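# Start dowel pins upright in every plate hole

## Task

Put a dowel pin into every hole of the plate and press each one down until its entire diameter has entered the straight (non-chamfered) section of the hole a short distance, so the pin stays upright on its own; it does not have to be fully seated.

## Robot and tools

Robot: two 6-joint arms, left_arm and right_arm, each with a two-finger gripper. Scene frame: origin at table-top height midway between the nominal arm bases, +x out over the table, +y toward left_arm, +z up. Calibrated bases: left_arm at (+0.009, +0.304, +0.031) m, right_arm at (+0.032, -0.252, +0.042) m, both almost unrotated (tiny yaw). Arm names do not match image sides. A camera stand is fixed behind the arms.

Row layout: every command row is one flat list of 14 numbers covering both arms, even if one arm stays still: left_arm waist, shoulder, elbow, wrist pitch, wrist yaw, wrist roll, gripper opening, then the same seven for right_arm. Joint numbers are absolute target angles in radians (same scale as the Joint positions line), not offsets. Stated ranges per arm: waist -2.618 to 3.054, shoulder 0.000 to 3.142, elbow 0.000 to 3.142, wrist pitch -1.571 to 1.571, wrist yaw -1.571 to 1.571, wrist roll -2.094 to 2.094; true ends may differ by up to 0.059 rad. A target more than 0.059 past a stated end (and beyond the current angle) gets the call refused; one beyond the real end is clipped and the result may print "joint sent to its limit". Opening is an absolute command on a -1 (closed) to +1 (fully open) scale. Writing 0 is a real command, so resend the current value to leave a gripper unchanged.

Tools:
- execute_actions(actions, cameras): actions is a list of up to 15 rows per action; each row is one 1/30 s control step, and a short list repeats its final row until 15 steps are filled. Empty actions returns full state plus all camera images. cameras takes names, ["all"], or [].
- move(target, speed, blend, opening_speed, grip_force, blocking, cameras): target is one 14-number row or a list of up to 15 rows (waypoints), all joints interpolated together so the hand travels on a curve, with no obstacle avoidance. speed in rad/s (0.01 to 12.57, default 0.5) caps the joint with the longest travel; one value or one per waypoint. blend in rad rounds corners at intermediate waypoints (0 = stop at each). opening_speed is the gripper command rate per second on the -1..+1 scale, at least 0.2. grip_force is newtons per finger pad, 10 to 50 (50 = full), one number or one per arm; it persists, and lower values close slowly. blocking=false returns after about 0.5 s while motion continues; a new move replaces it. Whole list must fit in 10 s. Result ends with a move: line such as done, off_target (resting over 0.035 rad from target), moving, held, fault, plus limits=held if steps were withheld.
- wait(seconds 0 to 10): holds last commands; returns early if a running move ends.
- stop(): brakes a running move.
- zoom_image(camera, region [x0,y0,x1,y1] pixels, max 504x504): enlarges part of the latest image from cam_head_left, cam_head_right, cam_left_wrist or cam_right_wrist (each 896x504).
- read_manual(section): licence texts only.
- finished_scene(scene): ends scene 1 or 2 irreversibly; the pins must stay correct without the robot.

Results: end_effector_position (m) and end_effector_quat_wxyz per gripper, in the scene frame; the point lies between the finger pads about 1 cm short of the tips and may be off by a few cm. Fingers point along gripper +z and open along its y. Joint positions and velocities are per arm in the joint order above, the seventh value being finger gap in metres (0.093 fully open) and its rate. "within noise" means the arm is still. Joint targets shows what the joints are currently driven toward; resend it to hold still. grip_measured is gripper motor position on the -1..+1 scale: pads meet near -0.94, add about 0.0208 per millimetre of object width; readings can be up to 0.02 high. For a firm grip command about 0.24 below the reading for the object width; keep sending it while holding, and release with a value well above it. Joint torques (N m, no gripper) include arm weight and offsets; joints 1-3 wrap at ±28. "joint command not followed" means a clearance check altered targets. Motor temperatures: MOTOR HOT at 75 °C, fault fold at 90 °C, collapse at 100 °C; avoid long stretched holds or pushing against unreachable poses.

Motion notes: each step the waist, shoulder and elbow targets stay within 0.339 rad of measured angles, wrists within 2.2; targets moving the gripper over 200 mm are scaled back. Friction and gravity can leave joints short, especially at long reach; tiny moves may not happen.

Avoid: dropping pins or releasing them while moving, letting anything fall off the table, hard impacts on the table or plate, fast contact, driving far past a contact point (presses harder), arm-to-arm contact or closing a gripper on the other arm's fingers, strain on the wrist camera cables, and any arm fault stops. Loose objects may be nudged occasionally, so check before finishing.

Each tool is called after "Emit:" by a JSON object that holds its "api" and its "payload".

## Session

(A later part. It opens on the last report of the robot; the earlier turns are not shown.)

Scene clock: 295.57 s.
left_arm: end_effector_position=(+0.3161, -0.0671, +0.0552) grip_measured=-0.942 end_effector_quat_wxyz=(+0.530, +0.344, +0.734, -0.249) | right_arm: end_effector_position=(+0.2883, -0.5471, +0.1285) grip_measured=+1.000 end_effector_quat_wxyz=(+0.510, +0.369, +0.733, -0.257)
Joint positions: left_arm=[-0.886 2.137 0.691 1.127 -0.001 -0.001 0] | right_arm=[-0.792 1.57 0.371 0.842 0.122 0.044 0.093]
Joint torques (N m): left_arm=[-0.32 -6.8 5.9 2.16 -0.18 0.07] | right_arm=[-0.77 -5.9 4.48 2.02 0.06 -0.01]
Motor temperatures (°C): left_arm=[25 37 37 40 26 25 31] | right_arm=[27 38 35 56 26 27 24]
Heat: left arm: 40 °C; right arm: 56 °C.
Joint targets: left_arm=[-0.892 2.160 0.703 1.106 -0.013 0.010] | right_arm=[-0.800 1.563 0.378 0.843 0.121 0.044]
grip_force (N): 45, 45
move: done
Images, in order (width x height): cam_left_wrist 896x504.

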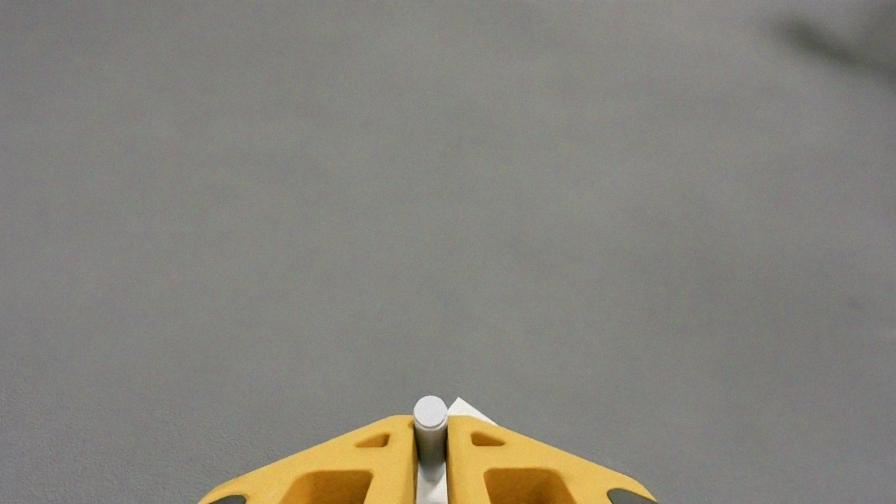

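Emit:
{"api": "move", "payload": {"target": [-0.892,2.043,0.655,1.052,-0.013,0.01,-1,-0.8,1.563,0.378,0.843,0.121,0.044,1], "speed": 0.3, "cameras": ["cam_left_wrist"]}}

Emit:
{"api": "zoom_image", "payload": {"camera": "cam_left_wrist", "region": [395, 424, 475, 504]}}

Scene clock: 314.03 s.
left_arm: end_effector_position=(+0.3101, -0.0599, +0.0562) grip_measured=-0.942 end_effector_quat_wxyz=(+0.516, +0.349, +0.744, -0.243) | right_arm: end_effector_position=(+0.2883, -0.5471, +0.1285) grip_measured=+1.000 end_effector_quat_wxyz=(+0.510, +0.369, +0.733, -0.257)
Joint positions: left_arm=[-0.886 2.083 0.662 1.064 -0.001 -0.001 0] | right_arm=[-0.792 1.57 0.371 0.842 0.122 0.044 0.093]
Joint torques (N m): left_arm=[-0.34 -12.1 4.08 2.21 -0.18 0.06] | right_arm=[-0.8 -6 4.68 2.07 0.06 0.02]
Motor temperatures (°C): left_arm=[25 37 37 39 26 25 31] | right_arm=[27 38 35 56 26 27 24]
Heat: left arm: 39 °C; right arm: 56 °C.
Joint targets: left_arm=[-0.892 2.043 0.655 1.052 -0.013 0.010] | right_arm=[-0.800 1.563 0.378 0.843 0.121 0.044]
grip_force (N): 45, 45
move: off_target (left_arm); left_arm: the shoulder is farthest, 0.040 rad from its target
Images, in order (width x height): cam_left_wrist 896x504.

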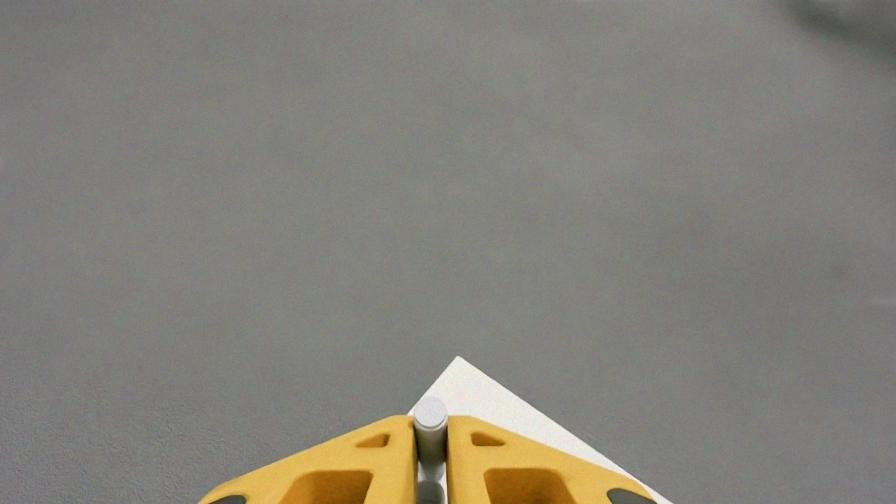

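Scaled by 6.300 from the camera's 896x504 image, which has a finer 1280x720 frame.

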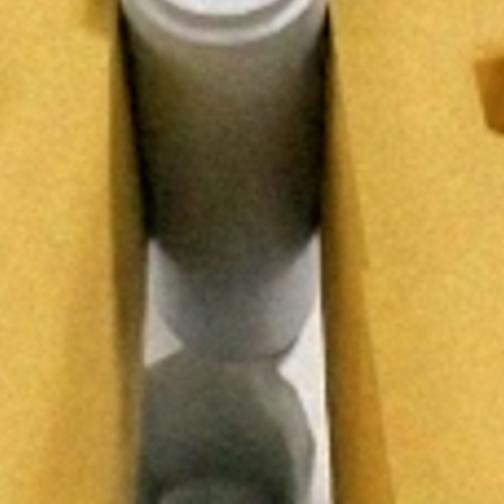

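Emit:
{"api": "move", "payload": {"target": [-0.892,2.012,0.635,1.045,-0.013,0.01,-1,-0.8,1.563,0.378,0.843,0.121,0.044,1], "speed": 0.2, "cameras": ["cam_left_wrist"]}}

Emit:
{"api": "zoom_image", "payload": {"camera": "cam_left_wrist", "region": [395, 424, 475, 504]}}

Scene clock: 323.63 s.
left_arm: end_effector_position=(+0.3067, -0.0558, +0.0593) grip_measured=-0.942 end_effector_quat_wxyz=(+0.513, +0.350, +0.746, -0.241) | right_arm: end_effector_position=(+0.2883, -0.5471, +0.1285) grip_measured=+1.000 end_effector_quat_wxyz=(+0.510, +0.369, +0.733, -0.257)
Joint positions: left_arm=[-0.886 2.052 0.642 1.046 -0.001 -0.001 0] | right_arm=[-0.792 1.57 0.371 0.842 0.122 0.044 0.093]
Joint torques (N m): left_arm=[-0.39 -11.95 4.15 2.35 -0.18 0.07] | right_arm=[-0.49 -6.13 4.62 2.08 0.03 -0.01]
Motor temperatures (°C): left_arm=[25 41 36 39 26 25 32] | right_arm=[27 38 35 56 26 27 24]
Heat: left arm: 41 °C; right arm: 56 °C.
Joint targets: left_arm=[-0.892 2.012 0.635 1.045 -0.013 0.010] | right_arm=[-0.800 1.563 0.378 0.843 0.121 0.044]
grip_force (N): 45, 45
move: off_target (left_arm); left_arm: the shoulder is farthest, 0.040 rad from its target
Images, in order (width x height): cam_left_wrist 896x504.

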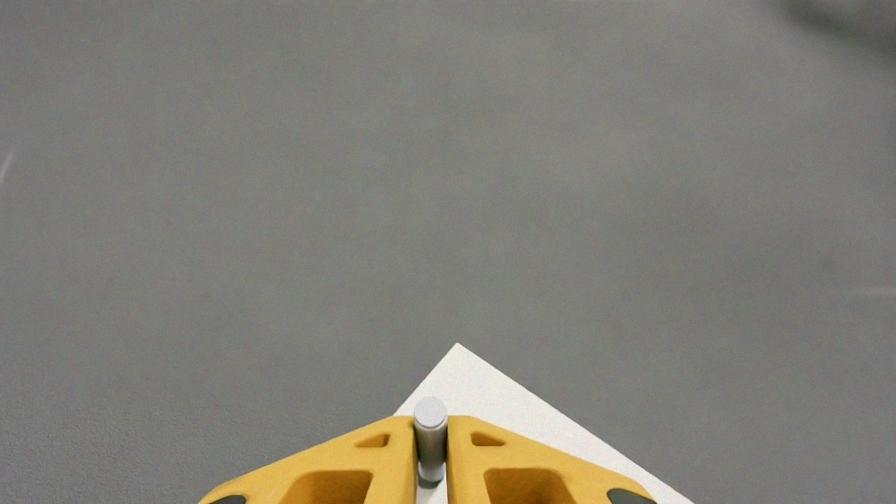

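Scaled by 6.300 from the camera's 896x504 image, which has a finer 1280x720 frame.

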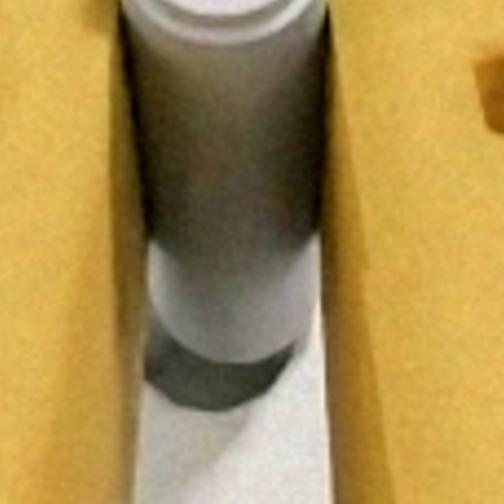

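Emit:
{"api": "move", "payload": {"target": [-0.888,2.102,0.635,1.090,-0.013,0.01,-1,-0.8,1.563,0.378,0.843,0.121,0.044,1], "speed": 0.1, "cameras": ["cam_left_wrist"]}}

Emit:
{"api": "zoom_image", "payload": {"camera": "cam_left_wrist", "region": [395, 424, 475, 504]}}

Scene clock: 335.07 s.
left_arm: end_effector_position=(+0.3071, -0.0558, +0.0530) grip_measured=-0.942 end_effector_quat_wxyz=(+0.515, +0.349, +0.745, -0.241) | right_arm: end_effector_position=(+0.2883, -0.5471, +0.1285) grip_measured=+1.000 end_effector_quat_wxyz=(+0.510, +0.369, +0.733, -0.257)
Joint positions: left_arm=[-0.886 2.084 0.642 1.081 -0.003 -0.001 0] | right_arm=[-0.792 1.57 0.371 0.842 0.122 0.044 0.093]
Joint torques (N m): left_arm=[0.05 -6.86 3.92 2.45 -0.17 0.06] | right_arm=[-0.68 -5.97 4.62 2.07 0.04 -0.02]
Motor temperatures (°C): left_arm=[25 41 36 40 26 25 32] | right_arm=[27 38 35 57 26 27 24]
Heat: left arm: 41 °C; right arm: 57 °C.
Joint targets: left_arm=[-0.888 2.102 0.635 1.090 -0.013 0.010] | right_arm=[-0.800 1.563 0.378 0.843 0.121 0.044]
grip_force (N): 45, 45
move: done
Images, in order (width x height): cam_left_wrist 896x504.

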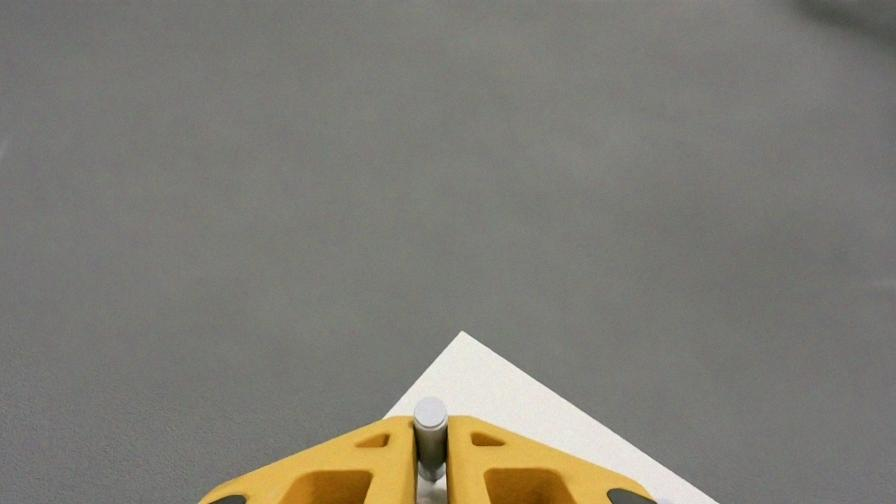

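Scaled by 6.300 from the camera's 896x504 image, which has a finer 1280x720 frame.

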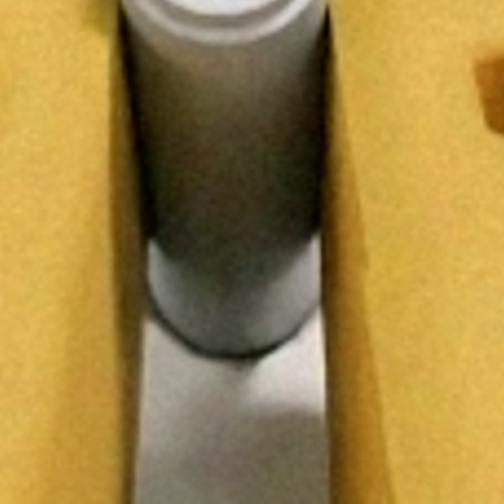

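Emit:
{"api": "move", "payload": {"target": [-0.888,2.155,0.635,1.143,-0.013,0.01,-1,-0.8,1.563,0.378,0.843,0.121,0.044,1], "speed": 0.1, "cameras": ["cam_left_wrist"]}}

Emit:
{"api": "zoom_image", "payload": {"camera": "cam_left_wrist", "region": [395, 384, 515, 504]}}

Scene clock: 338.93 s.
left_arm: end_effector_position=(+0.3085, -0.0573, +0.0496) grip_measured=-0.942 end_effector_quat_wxyz=(+0.527, +0.345, +0.737, -0.246) | right_arm: end_effector_position=(+0.2883, -0.5471, +0.1285) grip_measured=+1.000 end_effector_quat_wxyz=(+0.510, +0.369, +0.733, -0.257)
Joint positions: left_arm=[-0.886 2.132 0.642 1.16 -0.003 0 0] | right_arm=[-0.792 1.57 0.371 0.842 0.122 0.044 0.093]
Joint torques (N m): left_arm=[-0.03 -6.49 3.69 2.17 -0.17 0.05] | right_arm=[-0.75 -5.9 4.7 2.04 0.09 -0.02]
Motor temperatures (°C): left_arm=[25 40 36 41 26 25 32] | right_arm=[27 38 35 57 26 27 24]
Heat: left arm: 41 °C; right arm: 57 °C.
Joint targets: left_arm=[-0.888 2.155 0.635 1.143 -0.013 0.010] | right_arm=[-0.800 1.563 0.378 0.843 0.121 0.044]
grip_force (N): 45, 45
move: done
Images, in order (width x height): cam_left_wrist 896x504.

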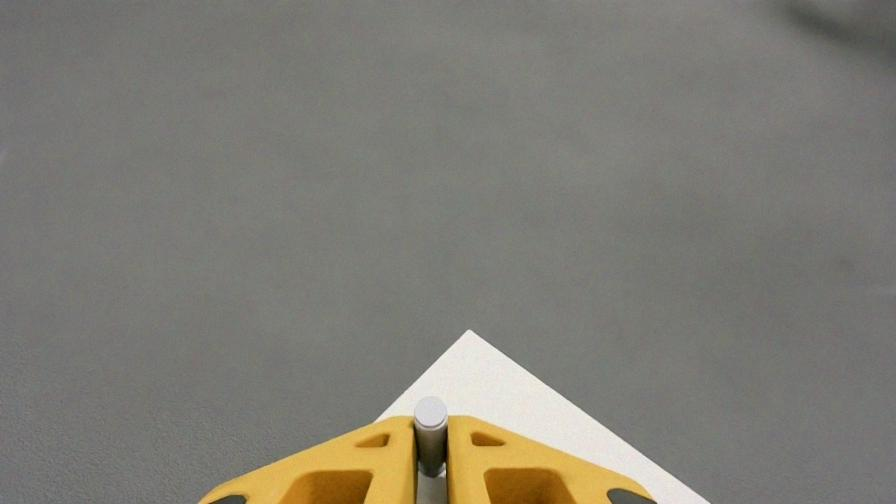

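Scaled by 4.200 from the camera's 896x504 image, which has a finer 1280x720 frame.

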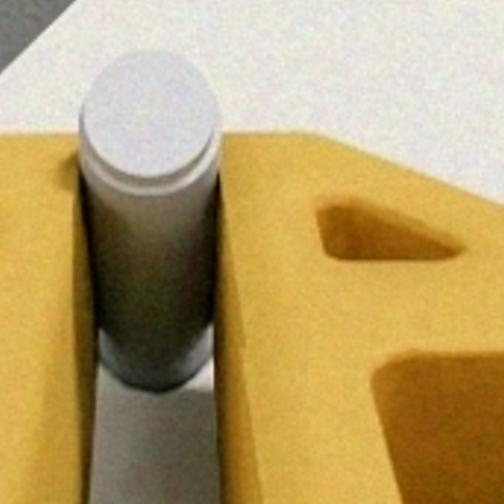

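Emit:
{"api": "move", "payload": {"target": [-0.888,2.195,0.635,1.13,-0.013,0.01,-1,-0.8,1.563,0.378,0.843,0.121,0.044,1], "speed": 0.1, "cameras": ["cam_left_wrist"]}}

Emit:
{"api": "zoom_image", "payload": {"camera": "cam_left_wrist", "region": [395, 384, 515, 504]}}

Scene clock: 344.80 s.
left_arm: end_effector_position=(+0.3088, -0.0577, +0.0465) grip_measured=-0.942 end_effector_quat_wxyz=(+0.532, +0.344, +0.733, -0.248) | right_arm: end_effector_position=(+0.2883, -0.5471, +0.1285) grip_measured=+1.000 end_effector_quat_wxyz=(+0.510, +0.369, +0.733, -0.257)
Joint positions: left_arm=[-0.886 2.16 0.642 1.201 -0.003 0.002 0] | right_arm=[-0.792 1.57 0.371 0.842 0.122 0.044 0.093]
Joint torques (N m): left_arm=[0.01 -5.45 3.59 1.56 -0.15 0.03] | right_arm=[-0.76 -5.98 4.46 2.04 0.01 -0.02]
Motor temperatures (°C): left_arm=[25 40 36 41 26 25 32] | right_arm=[27 38 35 57 26 27 24]
Heat: left arm: 41 °C; right arm: 57 °C.
Joint targets: left_arm=[-0.888 2.195 0.635 1.130 -0.013 0.010] | right_arm=[-0.800 1.563 0.378 0.843 0.121 0.044]
grip_force (N): 45, 45
move: off_target (left_arm); left_arm: the wrist pitch is farthest, 0.071 rad from its target
Images, in order (width x height): cam_left_wrist 896x504.

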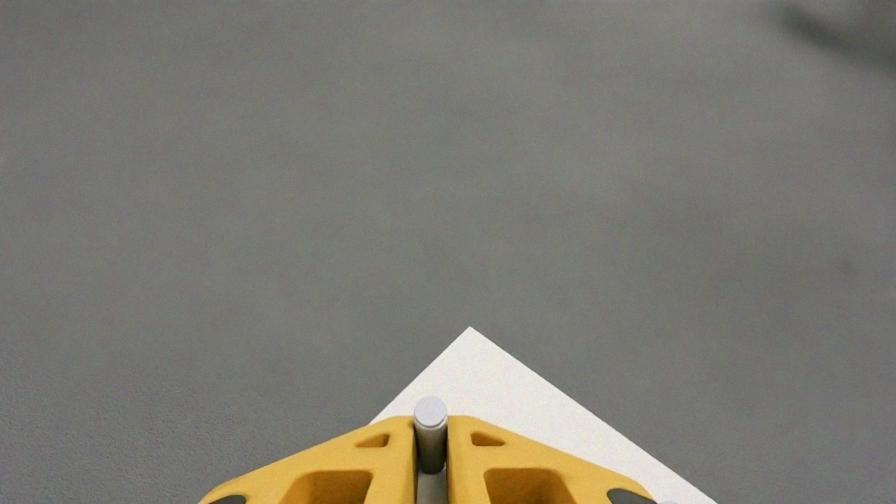

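Scaled by 4.200 from the camera's 896x504 image, which has a finer 1280x720 frame.

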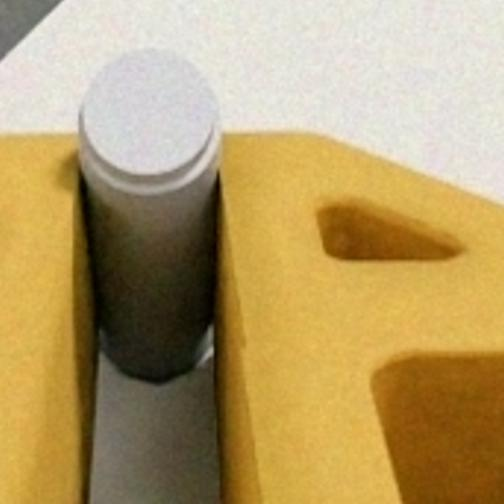

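Emit:
{"api": "move", "payload": {"target": [-0.888,2.21,0.632,1.08,-0.013,0.01,-1,-0.8,1.563,0.378,0.843,0.121,0.044,1], "speed": 0.1, "cameras": ["cam_left_wrist"]}}

Emit:
{"api": "zoom_image", "payload": {"camera": "cam_left_wrist", "region": [395, 384, 515, 504]}}

Scene clock: 349.33 s.
left_arm: end_effector_position=(+0.3086, -0.0576, +0.0451) grip_measured=-0.942 end_effector_quat_wxyz=(+0.531, +0.344, +0.733, -0.248) | right_arm: end_effector_position=(+0.2883, -0.5471, +0.1285) grip_measured=+1.000 end_effector_quat_wxyz=(+0.510, +0.369, +0.733, -0.257)
Joint positions: left_arm=[-0.886 2.165 0.642 1.205 -0.003 0.002 0] | right_arm=[-0.792 1.57 0.371 0.842 0.122 0.044 0.093]
Joint torques (N m): left_arm=[0.02 -4.57 3.25 0.96 -0.16 0.03] | right_arm=[-0.38 -5.82 4.64 2.1 0.07 0.07]
Motor temperatures (°C): left_arm=[25 39 36 40 26 24 32] | right_arm=[27 38 35 57 26 26 24]
Heat: left arm: 40 °C; right arm: 57 °C.
Joint targets: left_arm=[-0.888 2.210 0.632 1.080 -0.013 0.010] | right_arm=[-0.800 1.563 0.378 0.843 0.121 0.044]
grip_force (N): 45, 45
move: off_target (left_arm); left_arm: the wrist pitch is farthest, 0.125 rad from its target
Images, in order (width x height): cam_left_wrist 896x504.

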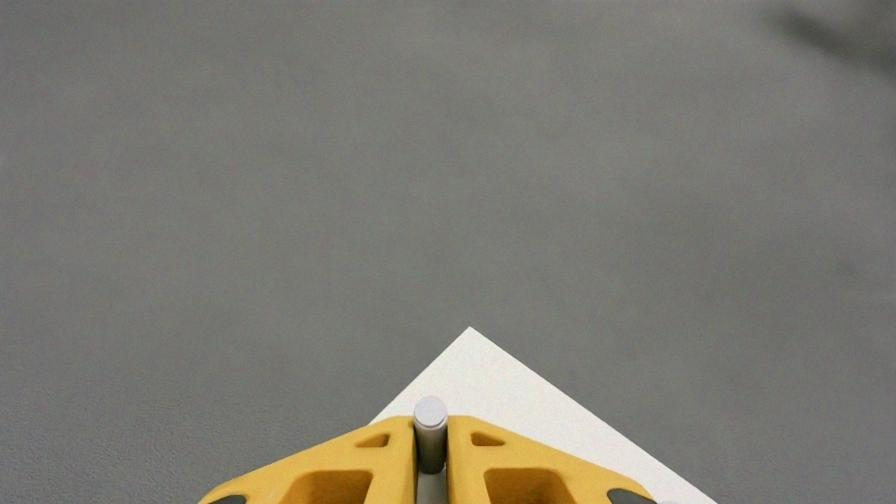

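Scaled by 4.200 from the camera's 896x504 image, which has a finer 1280x720 frame.

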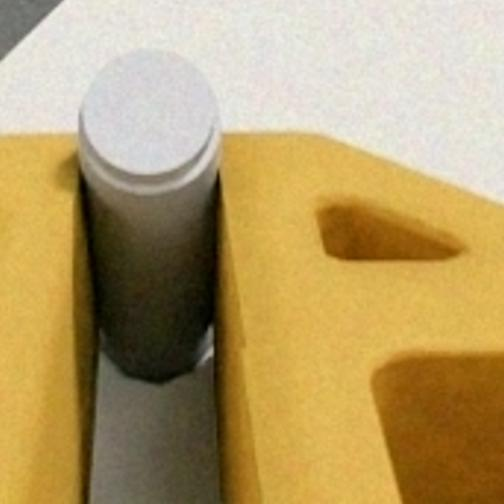

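Emit:
{"api": "move", "payload": {"target": [[-0.888,2.170,0.640,1.185,-0.008,0.005,-1,-0.8,1.563,0.378,0.843,0.121,0.044,1],[-0.888,2.165,0.640,1.185,-0.008,0.005,-0.6,-0.8,1.563,0.378,0.843,0.121,0.044,1]], "speed": 0.1, "opening_speed": 0.3, "cameras": ["cam_left_wrist"]}}

Emit:
{"api": "zoom_image", "payload": {"camera": "cam_left_wrist", "region": [375, 374, 505, 504]}}

Scene clock: 359.70 s.
left_arm: end_effector_position=(+0.3096, -0.0580, +0.0479) grip_measured=-0.602 end_effector_quat_wxyz=(+0.536, +0.342, +0.730, -0.249) | right_arm: end_effector_position=(+0.2883, -0.5471, +0.1285) grip_measured=+1.000 end_effector_quat_wxyz=(+0.510, +0.369, +0.733, -0.257)
Joint positions: left_arm=[-0.886 2.165 0.642 1.217 -0.006 0.002 0.016] | right_arm=[-0.792 1.57 0.371 0.842 0.122 0.044 0.093]
Joint torques (N m): left_arm=[0.03 -8.59 3.99 2.01 -0.08 -0.01] | right_arm=[-0.5 -6.04 4.34 2.08 0.06 -0.03]
Motor temperatures (°C): left_arm=[25 38 36 39 26 24 32] | right_arm=[27 38 35 57 26 26 24]
Heat: left arm: 39 °C; right arm: 57 °C.
Joint targets: left_arm=[-0.888 2.165 0.640 1.185 -0.008 0.005] | right_arm=[-0.800 1.563 0.378 0.843 0.121 0.044]
grip_force (N): 45, 45
move: done
Images, in order (width x height): cam_left_wrist 896x504.

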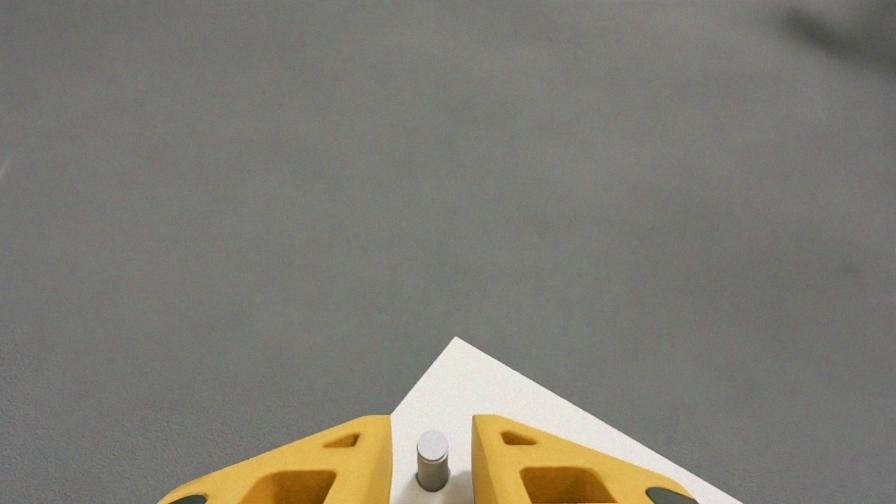

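Scaled by 3.877 from the camera's 896x504 image, which has a finer 1280x720 frame.

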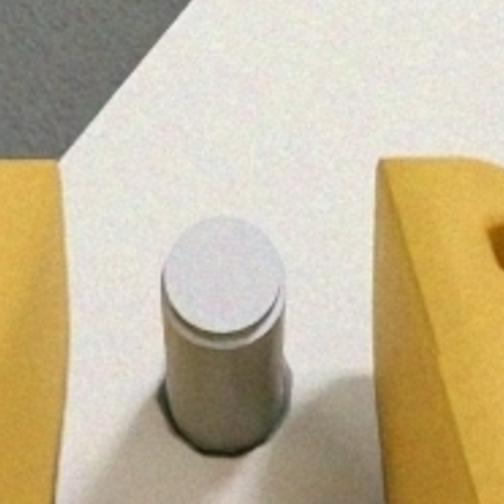

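Emit:
{"api": "move", "payload": {"target": [-0.888,1.85,0.50,1.02,-0.008,0.005,-0.6,-0.8,1.563,0.378,0.843,0.121,0.044,1], "speed": 0.3, "cameras": ["cam_left_wrist"]}}

Emit:
{"api": "zoom_image", "payload": {"camera": "cam_left_wrist", "region": [370, 230, 670, 430]}}

Scene clock: 365.97 s.
left_arm: end_effector_position=(+0.2869, -0.0306, +0.0828) grip_measured=-0.602 end_effector_quat_wxyz=(+0.519, +0.348, +0.743, -0.241) | right_arm: end_effector_position=(+0.2883, -0.5471, +0.1285) grip_measured=+1.000 end_effector_quat_wxyz=(+0.510, +0.369, +0.733, -0.257)
Joint positions: left_arm=[-0.886 1.883 0.508 1.022 -0.006 0.002 0.016] | right_arm=[-0.792 1.57 0.371 0.842 0.122 0.044 0.093]
Joint torques (N m): left_arm=[-0.01 -10.17 4.23 2.3 -0.09 0] | right_arm=[-0.4 -5.94 4.41 2.05 0.01 -0.05]
Motor temperatures (°C): left_arm=[25 38 36 40 26 24 31] | right_arm=[27 38 35 57 26 26 24]
Heat: left arm: 40 °C; right arm: 57 °C.
Joint targets: left_arm=[-0.888 1.850 0.500 1.020 -0.008 0.005] | right_arm=[-0.800 1.563 0.378 0.843 0.121 0.044]
grip_force (N): 45, 45
move: done
Images, in order (width x height): cam_left_wrist 896x504.

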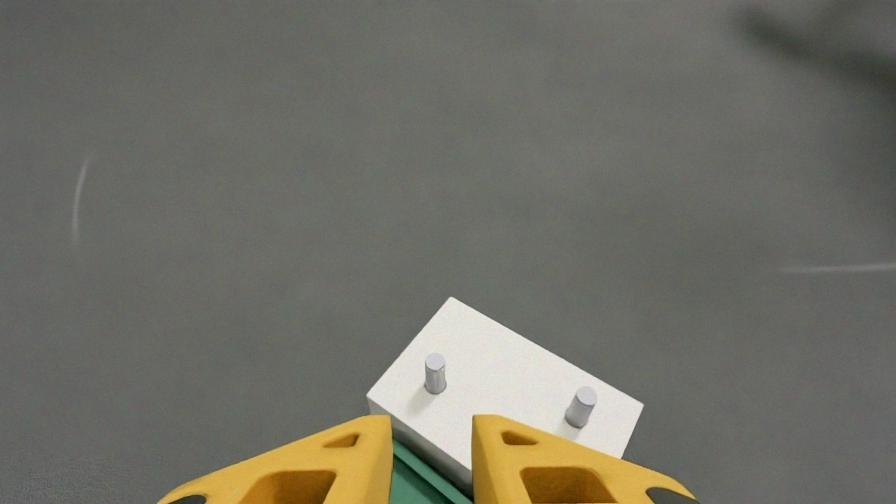

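Scaled by 1.680 from the camera's 896x504 image, which has a finer 1280x720 frame.

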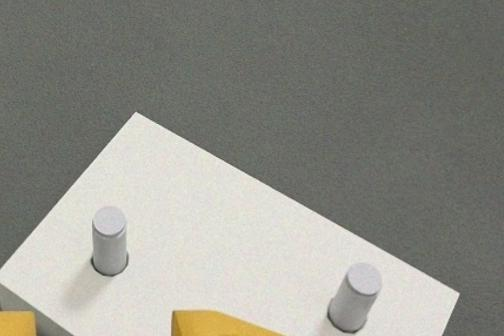

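Emit:
{"api": "finished_scene", "payload": {"scene": 1}}

The scene is finished: the task was done.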